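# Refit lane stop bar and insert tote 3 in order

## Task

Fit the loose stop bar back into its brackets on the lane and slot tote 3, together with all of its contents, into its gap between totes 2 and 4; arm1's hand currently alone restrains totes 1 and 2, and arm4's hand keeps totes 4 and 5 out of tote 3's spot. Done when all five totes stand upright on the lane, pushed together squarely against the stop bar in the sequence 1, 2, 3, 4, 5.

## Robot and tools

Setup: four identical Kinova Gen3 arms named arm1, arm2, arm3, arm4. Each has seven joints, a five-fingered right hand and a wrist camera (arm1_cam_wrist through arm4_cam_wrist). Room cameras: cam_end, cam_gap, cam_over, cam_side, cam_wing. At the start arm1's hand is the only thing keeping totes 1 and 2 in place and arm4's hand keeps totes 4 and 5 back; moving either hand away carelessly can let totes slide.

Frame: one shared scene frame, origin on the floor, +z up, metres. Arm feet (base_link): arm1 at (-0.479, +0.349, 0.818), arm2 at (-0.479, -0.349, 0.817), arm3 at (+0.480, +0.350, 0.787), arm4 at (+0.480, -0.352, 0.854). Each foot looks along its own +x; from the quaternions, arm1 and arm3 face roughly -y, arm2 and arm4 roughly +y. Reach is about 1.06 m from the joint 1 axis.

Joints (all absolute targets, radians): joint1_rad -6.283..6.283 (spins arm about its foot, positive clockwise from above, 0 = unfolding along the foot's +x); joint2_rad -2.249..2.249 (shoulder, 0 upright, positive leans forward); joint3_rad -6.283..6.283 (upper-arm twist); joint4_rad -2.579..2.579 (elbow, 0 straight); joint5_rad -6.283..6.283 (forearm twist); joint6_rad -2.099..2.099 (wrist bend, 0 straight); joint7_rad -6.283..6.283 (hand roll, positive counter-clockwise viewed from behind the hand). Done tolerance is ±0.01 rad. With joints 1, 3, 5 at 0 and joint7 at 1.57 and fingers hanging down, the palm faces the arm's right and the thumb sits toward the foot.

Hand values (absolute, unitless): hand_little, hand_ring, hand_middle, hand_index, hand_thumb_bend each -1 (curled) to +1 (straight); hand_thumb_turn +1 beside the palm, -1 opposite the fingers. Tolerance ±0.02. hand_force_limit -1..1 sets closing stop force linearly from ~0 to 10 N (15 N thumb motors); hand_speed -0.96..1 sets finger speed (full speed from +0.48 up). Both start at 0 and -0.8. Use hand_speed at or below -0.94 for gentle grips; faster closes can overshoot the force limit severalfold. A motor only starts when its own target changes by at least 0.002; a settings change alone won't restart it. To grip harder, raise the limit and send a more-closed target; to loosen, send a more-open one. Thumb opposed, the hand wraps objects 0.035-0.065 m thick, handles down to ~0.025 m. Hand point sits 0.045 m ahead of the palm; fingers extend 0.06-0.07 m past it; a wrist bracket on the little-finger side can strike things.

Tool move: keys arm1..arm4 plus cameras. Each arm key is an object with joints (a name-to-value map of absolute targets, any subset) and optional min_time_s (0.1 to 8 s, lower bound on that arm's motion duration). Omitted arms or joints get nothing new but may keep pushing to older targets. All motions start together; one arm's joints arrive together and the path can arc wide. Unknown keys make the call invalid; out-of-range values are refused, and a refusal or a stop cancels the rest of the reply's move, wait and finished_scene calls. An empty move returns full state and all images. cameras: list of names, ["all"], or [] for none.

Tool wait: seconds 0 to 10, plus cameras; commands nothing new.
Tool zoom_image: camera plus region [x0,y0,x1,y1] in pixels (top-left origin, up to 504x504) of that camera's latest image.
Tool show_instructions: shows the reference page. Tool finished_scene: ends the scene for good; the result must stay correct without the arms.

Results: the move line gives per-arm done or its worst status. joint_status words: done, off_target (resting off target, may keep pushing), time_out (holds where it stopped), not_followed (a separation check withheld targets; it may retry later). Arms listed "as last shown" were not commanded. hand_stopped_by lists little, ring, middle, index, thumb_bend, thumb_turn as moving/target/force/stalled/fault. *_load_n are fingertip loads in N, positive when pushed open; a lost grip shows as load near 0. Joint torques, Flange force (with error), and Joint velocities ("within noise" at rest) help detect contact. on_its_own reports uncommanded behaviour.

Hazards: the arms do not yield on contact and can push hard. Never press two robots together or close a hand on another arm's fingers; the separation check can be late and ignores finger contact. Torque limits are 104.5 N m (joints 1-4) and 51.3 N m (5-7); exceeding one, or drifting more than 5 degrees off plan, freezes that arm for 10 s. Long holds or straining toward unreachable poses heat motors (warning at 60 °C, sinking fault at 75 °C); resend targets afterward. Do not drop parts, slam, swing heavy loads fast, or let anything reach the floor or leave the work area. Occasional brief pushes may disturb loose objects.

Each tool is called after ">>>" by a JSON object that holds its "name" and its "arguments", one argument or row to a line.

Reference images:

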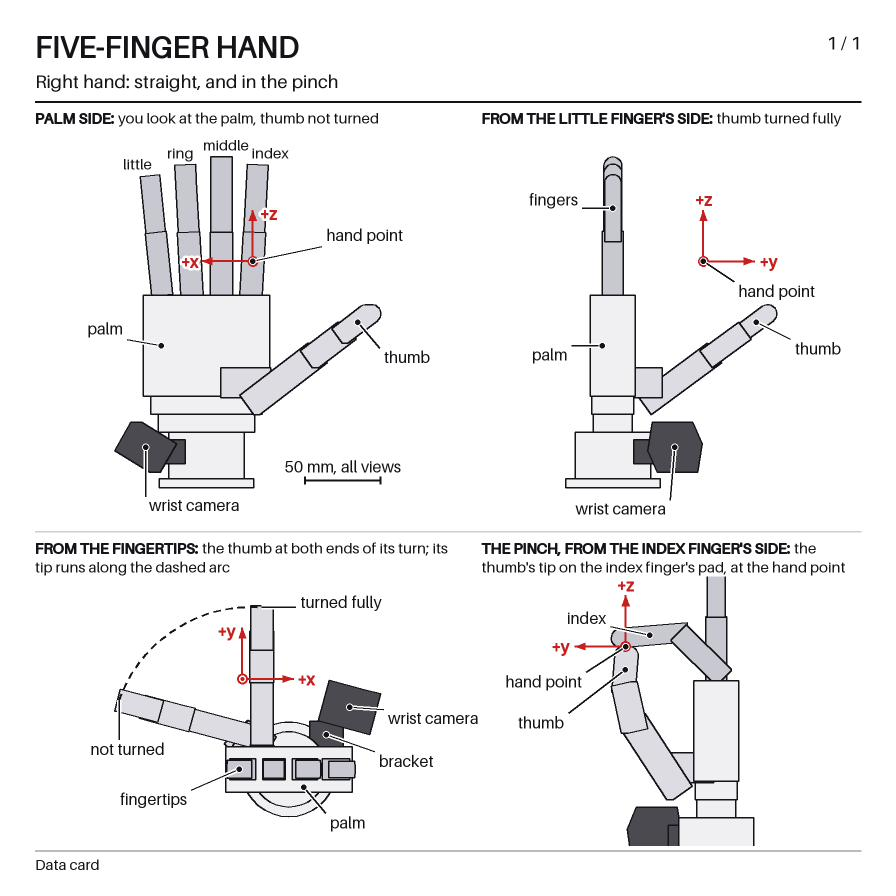

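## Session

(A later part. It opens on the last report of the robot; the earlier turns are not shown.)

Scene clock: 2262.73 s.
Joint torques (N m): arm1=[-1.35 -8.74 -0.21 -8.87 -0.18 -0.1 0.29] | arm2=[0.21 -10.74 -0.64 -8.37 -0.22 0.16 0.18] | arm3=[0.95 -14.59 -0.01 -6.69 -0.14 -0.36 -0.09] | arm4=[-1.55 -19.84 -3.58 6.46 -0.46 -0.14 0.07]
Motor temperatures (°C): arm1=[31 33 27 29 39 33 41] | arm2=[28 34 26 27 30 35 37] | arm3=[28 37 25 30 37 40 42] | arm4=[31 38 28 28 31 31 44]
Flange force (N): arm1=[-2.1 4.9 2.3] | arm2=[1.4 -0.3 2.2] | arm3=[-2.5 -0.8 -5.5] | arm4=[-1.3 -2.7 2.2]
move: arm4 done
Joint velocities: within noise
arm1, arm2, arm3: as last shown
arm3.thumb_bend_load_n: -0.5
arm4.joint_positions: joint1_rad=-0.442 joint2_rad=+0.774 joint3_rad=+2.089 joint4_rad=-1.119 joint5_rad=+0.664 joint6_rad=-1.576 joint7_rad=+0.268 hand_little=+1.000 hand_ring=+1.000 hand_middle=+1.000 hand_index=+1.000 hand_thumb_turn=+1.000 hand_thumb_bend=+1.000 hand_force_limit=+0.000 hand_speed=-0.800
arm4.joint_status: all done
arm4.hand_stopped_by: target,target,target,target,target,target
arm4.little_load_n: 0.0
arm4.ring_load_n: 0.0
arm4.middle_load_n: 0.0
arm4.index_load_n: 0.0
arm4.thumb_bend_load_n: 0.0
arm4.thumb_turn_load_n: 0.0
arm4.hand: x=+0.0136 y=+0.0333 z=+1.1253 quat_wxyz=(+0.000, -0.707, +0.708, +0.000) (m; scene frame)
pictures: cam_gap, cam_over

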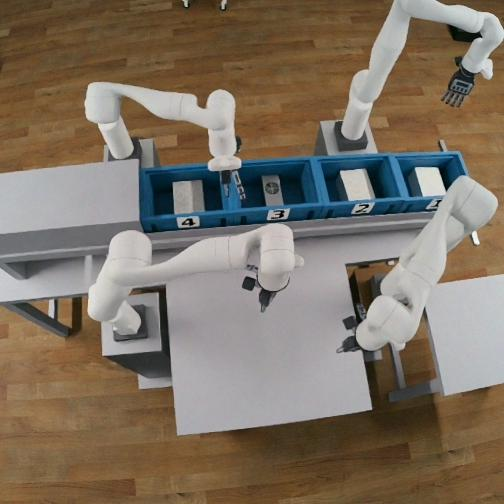

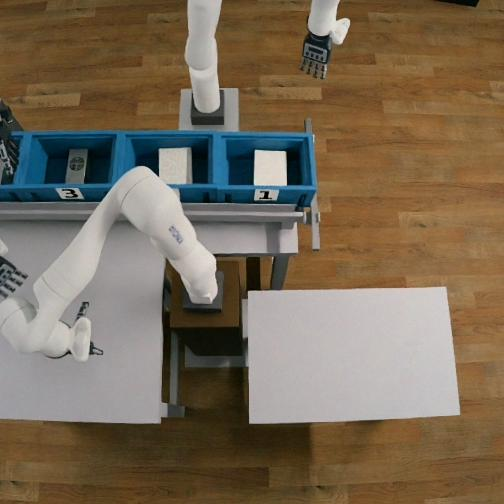

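>>> {"name": "move", "arguments": {
  "arm4": {"joints": {"joint1_rad": -0.459, "joint2_rad": 0.749, "joint4_rad": -1.046, "joint5_rad": 0.642, "joint6_rad": -1.649, "joint7_rad": 0.297}, "min_time_s": 3}
}}

>>> {"name": "move", "arguments": {
  "arm4": {"joints": {"joint2_rad": 0.55}, "min_time_s": 3},
  "cameras": ["all"]
}}

>>> {"name": "zoom_image", "arguments": {
  "camera": "cam_gap",
  "region": [120, 110, 340, 250]
}}

>>> {"name": "zoom_image", "arguments": {
  "camera": "cam_over",
  "region": [0, 110, 160, 230]
}}

Scene clock: 2273.90 s.
Joint torques (N m): arm1=[-1.42 -8.61 -0.23 -8.95 -0.2 -0.1 0.28] | arm2=[0.12 -10.7 -0.61 -8.41 -0.2 0.12 0.16] | arm3=[1 -14.62 0.06 -6.71 -0.14 -0.43 -0.14] | arm4=[-1.51 -19.73 -3.31 6.59 -0.44 -0.13 0.09]
Motor temperatures (°C): arm1=[31 33 27 29 39 33 41] | arm2=[28 34 26 27 30 35 37] | arm3=[28 37 25 30 37 40 42] | arm4=[31 38 28 28 31 31 44]
Flange force (N): arm1=[-2.4 5.4 2.5] | arm2=[1.5 -0.5 2.2] | arm3=[-2.6 -0.9 -5.6] | arm4=[-1.0 -2.8 2.5]
move: arm4 done
Joint velocities: within noise
arm1, arm2, arm3: as last shown
arm3.thumb_bend_load_n: 0.0
arm4.joint_positions: joint1_rad=-0.459 joint2_rad=+0.749 joint3_rad=+2.089 joint4_rad=-1.046 joint5_rad=+0.642 joint6_rad=-1.649 joint7_rad=+0.297 hand_little=+1.000 hand_ring=+1.000 hand_middle=+1.000 hand_index=+1.000 hand_thumb_turn=+1.000 hand_thumb_bend=+1.000 hand_force_limit=+0.000 hand_speed=-0.800
arm4.joint_status: all done
arm4.hand_stopped_by: target,target,target,target,target,target
arm4.little_load_n: 0.0
arm4.ring_load_n: 0.0
arm4.middle_load_n: 0.0
arm4.index_load_n: 0.0
arm4.thumb_bend_load_n: 0.0
arm4.thumb_turn_load_n: 0.0
arm4.hand: x=+0.0148 y=+0.0307 z=+1.1558 quat_wxyz=(-0.002, -0.707, +0.707, +0.000) (m; scene frame)
pictures: none

Scene clock: 2277.20 s.
Joint torques (N m): arm1=[-1.33 -8.62 -0.12 -8.99 -0.11 -0.11 0.23] | arm2=[0.19 -10.7 -0.64 -8.38 -0.19 0.2 0.16] | arm3=[0.9 -14.55 -0.02 -6.66 -0.14 -0.3 -0.12] | arm4=[-1.57 -16.97 -2.36 7.33 -0.11 0.2 0.08]
Motor temperatures (°C): arm1=[31 33 27 29 39 33 41] | arm2=[28 34 26 27 30 35 37] | arm3=[28 37 25 30 37 40 42] | arm4=[31 38 28 28 31 31 44]
Flange force (N): arm1=[-2.5 5.3 2.6] | arm2=[1.5 -0.4 2.3] | arm3=[-2.4 -0.8 -5.4] | arm4=[-1.3 -3.3 2.7]
move: arm4 done
Joint velocities: within noise
arm1.joint_positions: joint1_rad=-2.400 joint2_rad=+0.100 joint3_rad=+0.000 joint4_rad=+1.600 joint5_rad=+0.000 joint6_rad=+1.440 joint7_rad=+0.769 hand_little=+1.000 hand_ring=+1.000 hand_middle=+1.000 hand_index=+1.000 hand_thumb_turn=-1.000 hand_thumb_bend=+1.000 hand_force_limit=+0.400 hand_speed=-0.800
arm1.joint_status: not commanded
arm1.hand_stopped_by: target,target,target,target,target,target
arm1.little_load_n: 0.0
arm1.ring_load_n: 0.0
arm1.middle_load_n: 0.0
arm1.index_load_n: 0.0
arm1.thumb_bend_load_n: 0.0
arm1.thumb_turn_load_n: 0.0
arm1.hand: x=-0.2470 y=+0.5259 z=+1.1594 quat_wxyz=(+0.004, +1.000, -0.007, +0.006) (m; scene frame)
arm2, arm3: as last shown
arm4.joint_positions: joint1_rad=-0.459 joint2_rad=+0.550 joint3_rad=+2.089 joint4_rad=-1.046 joint5_rad=+0.642 joint6_rad=-1.649 joint7_rad=+0.297 hand_little=+1.000 hand_ring=+1.000 hand_middle=+1.000 hand_index=+1.000 hand_thumb_turn=+1.000 hand_thumb_bend=+1.000 hand_force_limit=+0.000 hand_speed=-0.800
arm4.joint_status: all done
arm4.hand_stopped_by: target,target,target,target,target,target
arm4.little_load_n: 0.0
arm4.ring_load_n: -0.5
arm4.middle_load_n: 0.0
arm4.index_load_n: 0.0
arm4.thumb_bend_load_n: 0.0
arm4.thumb_turn_load_n: 0.0
arm4.hand: x=+0.0212 y=+0.0188 z=+1.2618 quat_wxyz=(+0.034, -0.703, +0.704, +0.093) (m; scene frame)
pictures: arm1_cam_wrist, arm2_cam_wrist, arm3_cam_wrist, arm4_cam_wrist, cam_end, cam_gap, cam_over, cam_side, cam_wing

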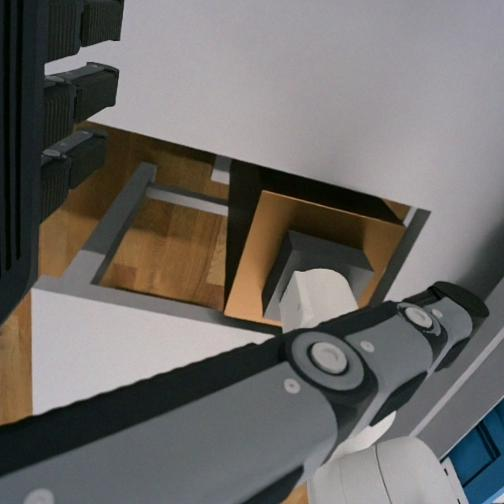

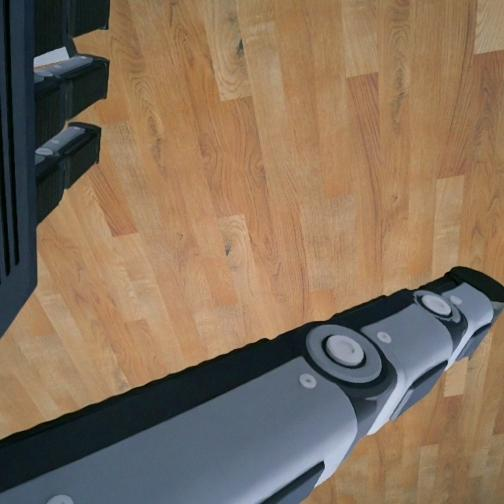

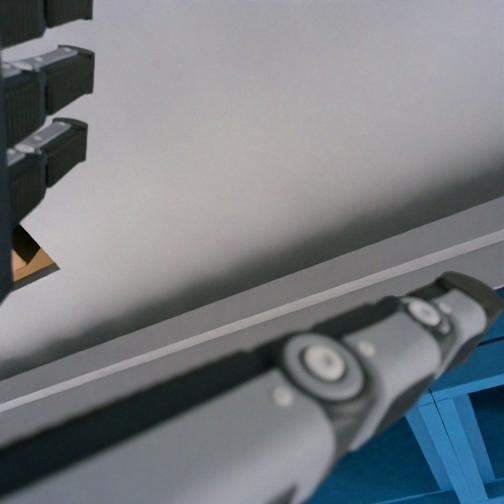

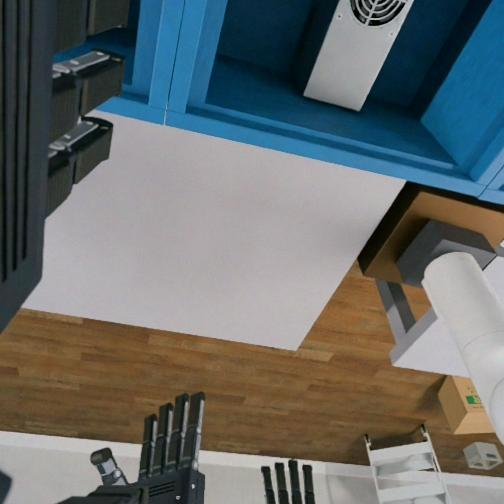

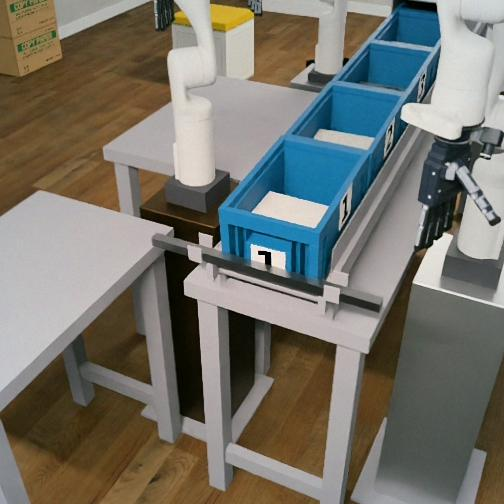

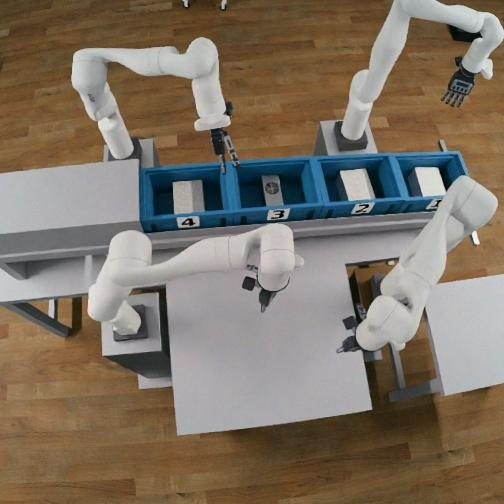

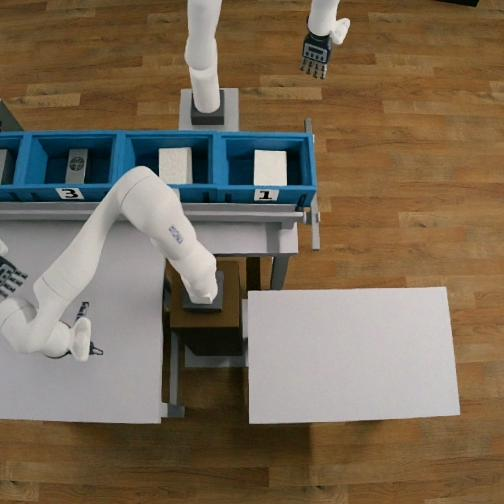

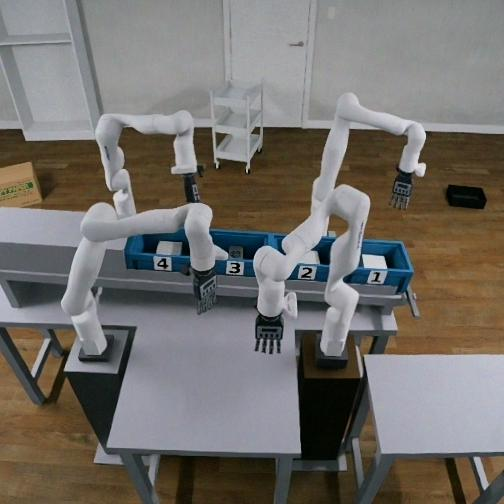

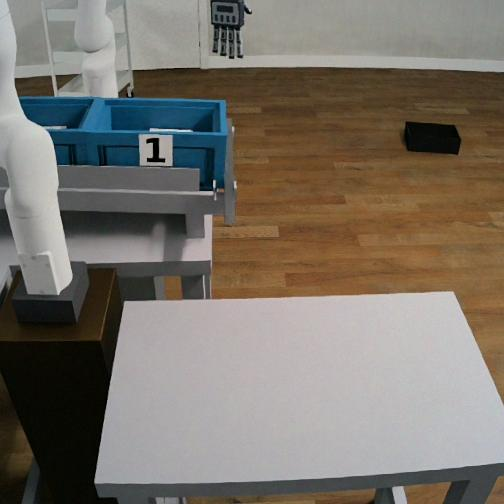

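Scaled by 2.291.

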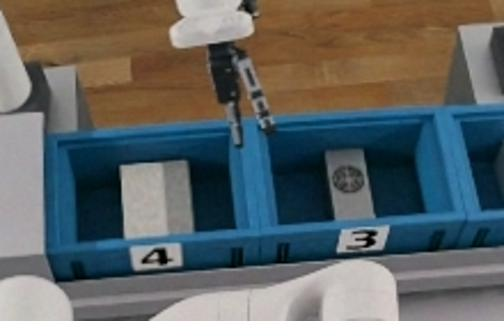

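Scaled by 3.150.

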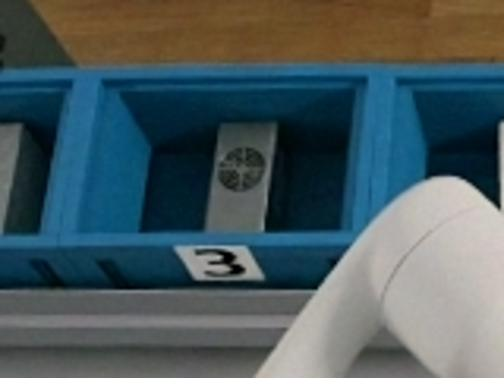

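>>> {"name": "zoom_image", "arguments": {
  "camera": "cam_end",
  "region": [300, 0, 460, 120]
}}

>>> {"name": "zoom_image", "arguments": {
  "camera": "cam_end",
  "region": [140, 130, 400, 330]
}}

>>> {"name": "zoom_image", "arguments": {
  "camera": "cam_gap",
  "region": [220, 140, 480, 250]
}}

>>> {"name": "zoom_image", "arguments": {
  "camera": "cam_over",
  "region": [90, 110, 340, 260]
}}

>>> {"name": "zoom_image", "arguments": {
  "camera": "arm4_cam_wrist",
  "region": [40, 0, 504, 220]
}}

>>> {"name": "zoom_image", "arguments": {
  "camera": "cam_side",
  "region": [100, 200, 440, 330]
}}

Scaled by 3.150.

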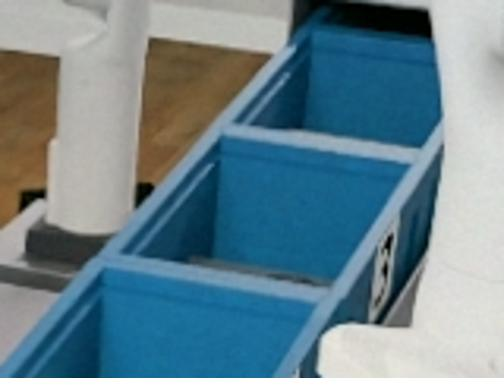

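Scaled by 1.938.

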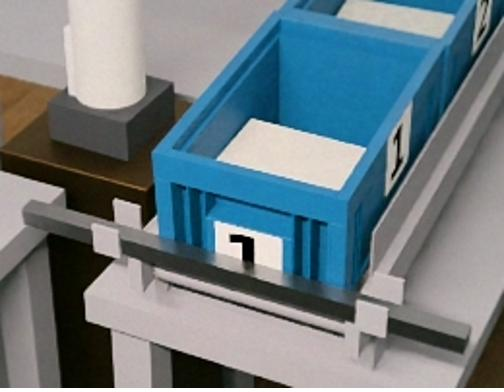

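Scaled by 1.938.

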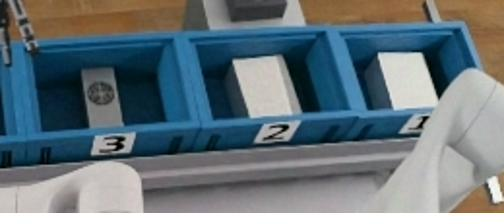

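Scaled by 2.016.

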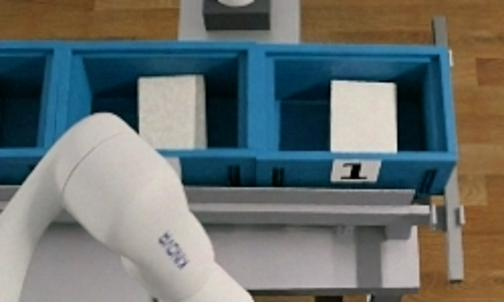

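Scaled by 1.086.

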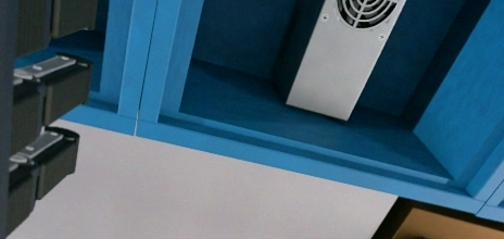

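Scaled by 1.482.

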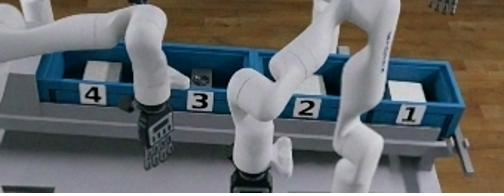

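>>> {"name": "move", "arguments": {
  "arm4": {"joints": {"joint7_rad": -1.274, "joint2_rad": 0.50}, "min_time_s": 3},
  "cameras": ["arm4_cam_wrist", "cam_gap"]
}}

Scene clock: 2296.13 s.
Joint torques (N m): arm1=[-1.35 -8.61 -0.2 -8.92 -0.13 -0.09 0.32] | arm2=[0.19 -10.76 -0.68 -8.38 -0.23 0.18 0.16] | arm3=[0.97 -14.63 0 -6.72 -0.13 -0.34 -0.08] | arm4=[-1.53 -16.13 -2.07 7.37 -0.04 0.19 0.13]
Motor temperatures (°C): arm1=[31 33 27 29 39 33 41] | arm2=[28 34 26 27 30 35 37] | arm3=[28 37 25 30 37 40 42] | arm4=[31 39 28 28 31 31 44]
Flange force (N): arm1=[-2.5 5.1 2.4] | arm2=[1.3 -0.4 2.3] | arm3=[-2.5 -0.7 -5.3] | arm4=[-2.9 1.4 2.6]
move: arm4 done
Joint velocities: within noise
arm1, arm2, arm3: as last shown
arm3.thumb_turn_load_n: 0.5
arm4.joint_positions: joint1_rad=-0.459 joint2_rad=+0.500 joint3_rad=+2.089 joint4_rad=-1.046 joint5_rad=+0.642 joint6_rad=-1.649 joint7_rad=-1.274 hand_little=+1.000 hand_ring=+1.000 hand_middle=+1.000 hand_index=+1.000 hand_thumb_turn=+1.000 hand_thumb_bend=+1.000 hand_force_limit=+0.000 hand_speed=-0.800
arm4.joint_status: all done
arm4.hand_stopped_by: target,target,target,target,target,target
arm4.little_load_n: 0.0
arm4.ring_load_n: 0.0
arm4.middle_load_n: 0.0
arm4.index_load_n: 0.0
arm4.thumb_bend_load_n: 0.0
arm4.thumb_turn_load_n: 0.0
arm4.hand: x=+0.1151 y=+0.0424 z=+1.2850 quat_wxyz=(-0.052, +0.001, +0.992, +0.112) (m; scene frame)
pictures: arm4_cam_wrist, cam_gap

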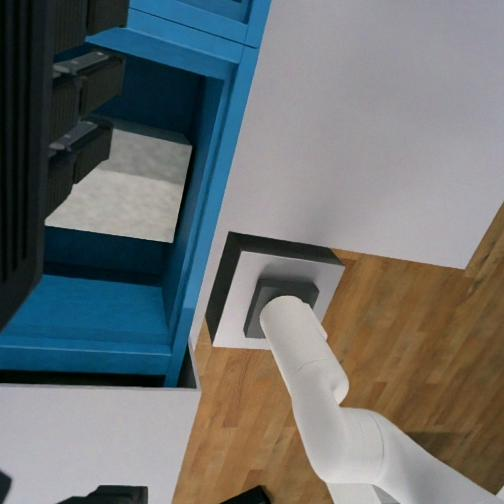

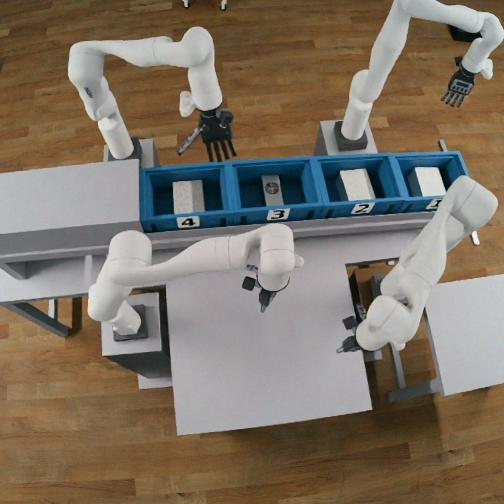

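>>> {"name": "zoom_image", "arguments": {
  "camera": "arm4_cam_wrist",
  "region": [0, 260, 240, 440]
}}

>>> {"name": "zoom_image", "arguments": {
  "camera": "arm4_cam_wrist",
  "region": [110, 0, 300, 120]
}}

Scaled by 2.100.

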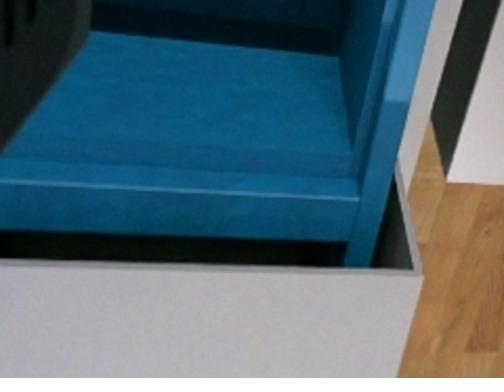

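Scaled by 2.653.

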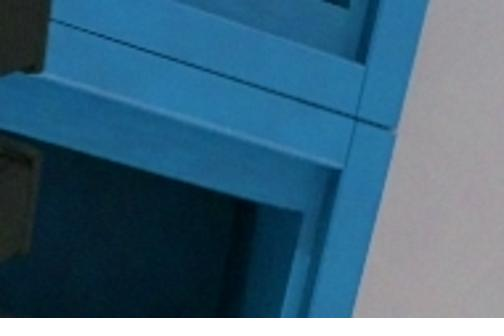

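>>> {"name": "zoom_image", "arguments": {
  "camera": "arm4_cam_wrist",
  "region": [120, 320, 220, 400]
}}

>>> {"name": "zoom_image", "arguments": {
  "camera": "cam_gap",
  "region": [120, 140, 200, 250]
}}

Scaled by 5.040.

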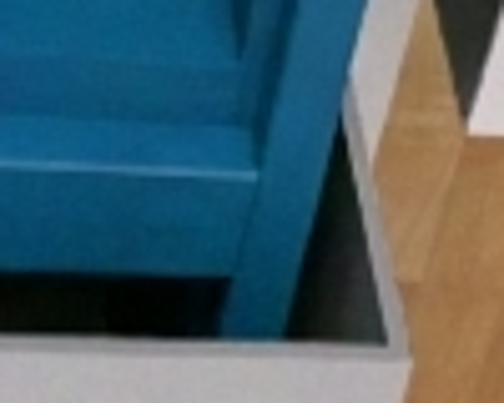

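Scaled by 4.582.

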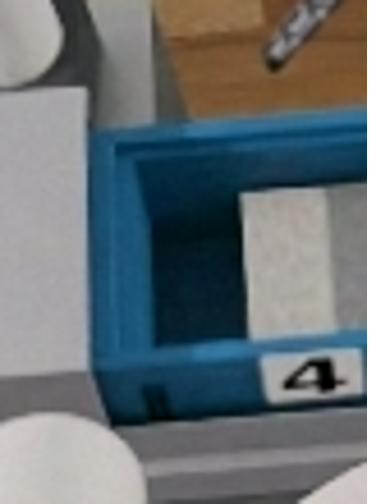

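>>> {"name": "move", "arguments": {
  "arm4": {"joints": {"joint2_rad": 0.62}, "min_time_s": 2},
  "cameras": ["arm4_cam_wrist"]
}}

>>> {"name": "zoom_image", "arguments": {
  "camera": "arm4_cam_wrist",
  "region": [60, 320, 220, 460]
}}

Scene clock: 2315.37 s.
Joint torques (N m): arm1=[-1.32 -8.64 -0.13 -8.99 -0.13 -0.09 0.3] | arm2=[0.22 -10.7 -0.66 -8.32 -0.21 0.14 0.21] | arm3=[0.98 -14.66 -0.05 -6.74 -0.16 -0.32 -0.1] | arm4=[-1.48 -17.96 -2.65 7.06 -0.26 -0.01 0.08]
Motor temperatures (°C): arm1=[31 33 27 29 39 33 41] | arm2=[28 34 26 27 30 35 37] | arm3=[28 37 25 30 37 40 42] | arm4=[31 39 28 28 31 31 44]
Flange force (N): arm1=[-2.7 5.1 2.6] | arm2=[1.4 -0.2 2.0] | arm3=[-2.5 -0.7 -5.2] | arm4=[-3.0 1.1 2.6]
move: arm4 done
Joint velocities: within noise
arm1, arm2, arm3: as last shown
arm2.thumb_bend_load_n: -0.5
arm3.thumb_turn_load_n: 0.0
arm4.joint_positions: joint1_rad=-0.459 joint2_rad=+0.620 joint3_rad=+2.089 joint4_rad=-1.046 joint5_rad=+0.642 joint6_rad=-1.649 joint7_rad=-1.274 hand_little=+1.000 hand_ring=+1.000 hand_middle=+1.000 hand_index=+1.000 hand_thumb_turn=+1.000 hand_thumb_bend=+1.000 hand_force_limit=+0.000 hand_speed=-0.800
arm4.joint_status: all done
arm4.hand_stopped_by: target,target,target,target,target,target
arm4.little_load_n: 0.0
arm4.ring_load_n: 0.0
arm4.middle_load_n: 0.0
arm4.index_load_n: 0.0
arm4.thumb_bend_load_n: 0.0
arm4.thumb_turn_load_n: 0.0
arm4.hand: x=+0.1090 y=+0.0547 z=+1.2232 quat_wxyz=(-0.027, +0.000, +0.998, +0.057) (m; scene frame)
pictures: arm4_cam_wrist

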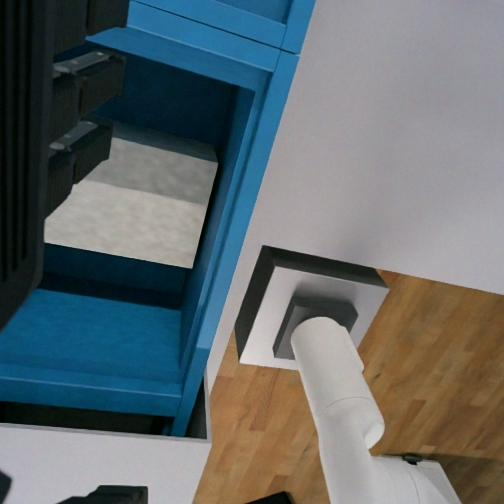

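Scaled by 3.150.

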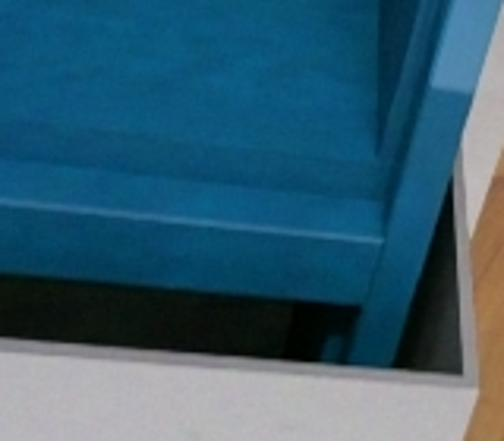

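>>> {"name": "zoom_image", "arguments": {
  "camera": "arm4_cam_wrist",
  "region": [150, 370, 220, 440]
}}

>>> {"name": "zoom_image", "arguments": {
  "camera": "arm4_cam_wrist",
  "region": [220, 20, 320, 120]
}}

Scaled by 7.200.

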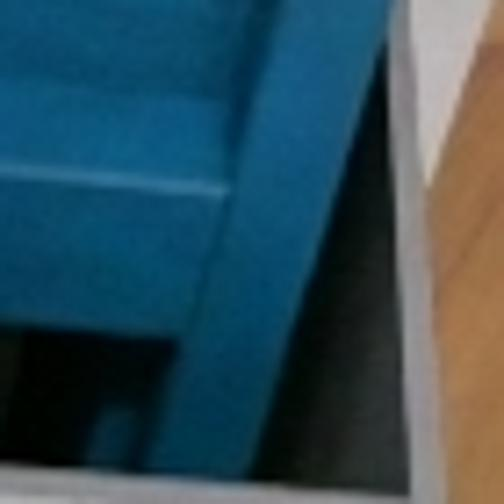

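Scaled by 5.040.

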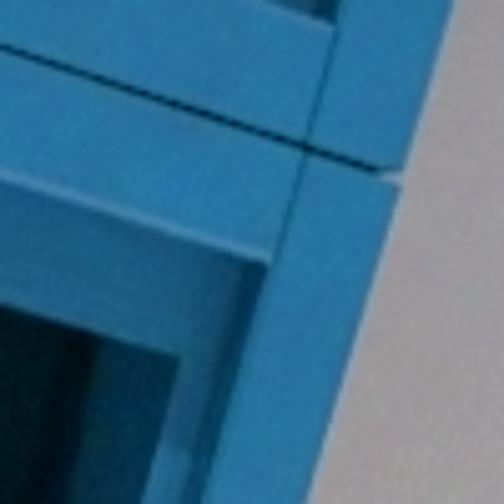

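>>> {"name": "move", "arguments": {
  "arm4": {"joints": {"joint7_rad": 1.867, "joint2_rad": 0.6}, "min_time_s": 3.5},
  "cameras": ["arm4_cam_wrist"]
}}

Scene clock: 2335.80 s.
Joint torques (N m): arm1=[-1.29 -8.69 -0.2 -9.03 -0.19 -0.17 0.26] | arm2=[0.23 -10.75 -0.6 -8.28 -0.22 0.18 0.18] | arm3=[0.95 -14.66 0.05 -6.71 -0.15 -0.31 -0.1] | arm4=[-1.54 -17.65 -2.62 7.17 -0.26 0.12 0.08]
Motor temperatures (°C): arm1=[31 33 27 29 39 33 41] | arm2=[28 34 26 27 30 35 37] | arm3=[28 37 25 30 37 40 42] | arm4=[31 38 28 28 31 31 44]
Flange force (N): arm1=[-2.5 5.2 2.5] | arm2=[1.2 -0.1 2.1] | arm3=[-2.5 -0.8 -5.3] | arm4=[3.1 -1.2 2.5]
move: arm4 done
Joint velocities: within noise
arm1, arm2: as last shown
arm2.thumb_bend_load_n: 0.0
arm2.thumb_turn_load_n: 0.5
arm3.joint_positions: joint1_rad=-4.600 joint2_rad=+0.450 joint3_rad=+0.000 joint4_rad=+1.000 joint5_rad=+0.000 joint6_rad=+1.692 joint7_rad=-0.621 hand_little=+1.000 hand_ring=+1.000 hand_middle=+1.000 hand_index=+1.000 hand_thumb_turn=-1.000 hand_thumb_bend=+1.000 hand_force_limit=+0.400 hand_speed=-0.800
arm3.joint_status: not commanded
arm3.hand_stopped_by: target,target,target,target,target,target
arm3.little_load_n: 0.0
arm3.ring_load_n: 0.0
arm3.middle_load_n: 0.0
arm3.index_load_n: 0.0
arm3.thumb_bend_load_n: 0.0
arm3.thumb_turn_load_n: 0.0
arm3.hand: x=+0.0162 y=+0.3554 z=+1.1683 quat_wxyz=(+0.001, +0.908, +0.419, -0.002) (m; scene frame)
arm4.joint_positions: joint1_rad=-0.459 joint2_rad=+0.600 joint3_rad=+2.089 joint4_rad=-1.046 joint5_rad=+0.642 joint6_rad=-1.649 joint7_rad=+1.867 hand_little=+1.000 hand_ring=+1.000 hand_middle=+1.000 hand_index=+1.000 hand_thumb_turn=+1.000 hand_thumb_bend=+1.000 hand_force_limit=+0.000 hand_speed=-0.800
arm4.joint_status: all done
arm4.hand_stopped_by: target,target,target,target,target,target
arm4.little_load_n: 0.0
arm4.ring_load_n: 0.0
arm4.middle_load_n: 0.0
arm4.index_load_n: 0.0
arm4.thumb_bend_load_n: 0.0
arm4.thumb_turn_load_n: 0.0
arm4.hand: x=+0.0477 y=-0.0664 z=+1.2216 quat_wxyz=(+0.066, -0.997, +0.000, +0.032) (m; scene frame)
pictures: arm4_cam_wrist

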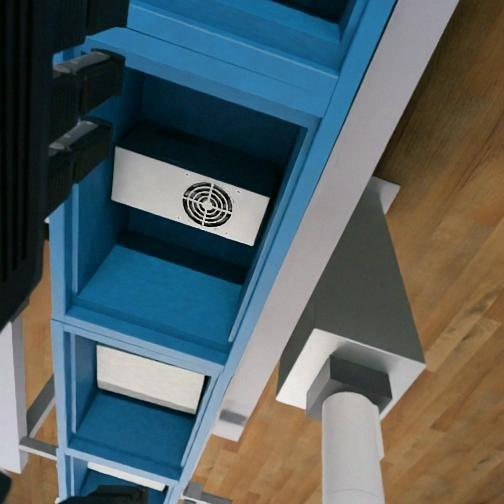

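>>> {"name": "zoom_image", "arguments": {
  "camera": "arm4_cam_wrist",
  "region": [40, 290, 260, 400]
}}

>>> {"name": "zoom_image", "arguments": {
  "camera": "arm4_cam_wrist",
  "region": [40, 420, 210, 504]
}}

>>> {"name": "zoom_image", "arguments": {
  "camera": "arm4_cam_wrist",
  "region": [120, 0, 400, 130]
}}

Scaled by 2.291.

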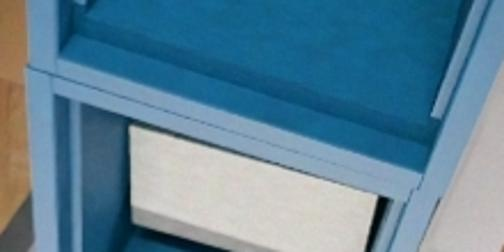

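Scaled by 2.965.

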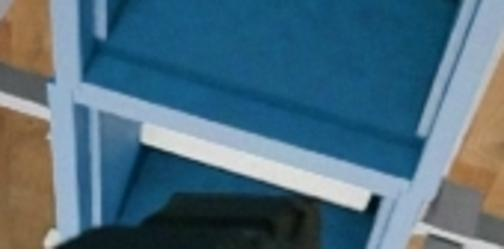

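Scaled by 1.800.

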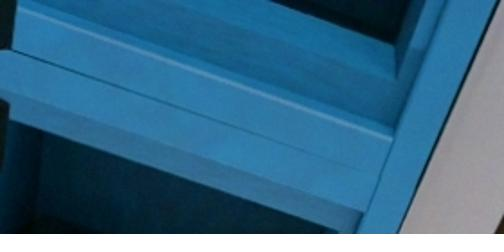

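>>> {"name": "finished_scene", "arguments": {

}}

The scene is finished: the task was done.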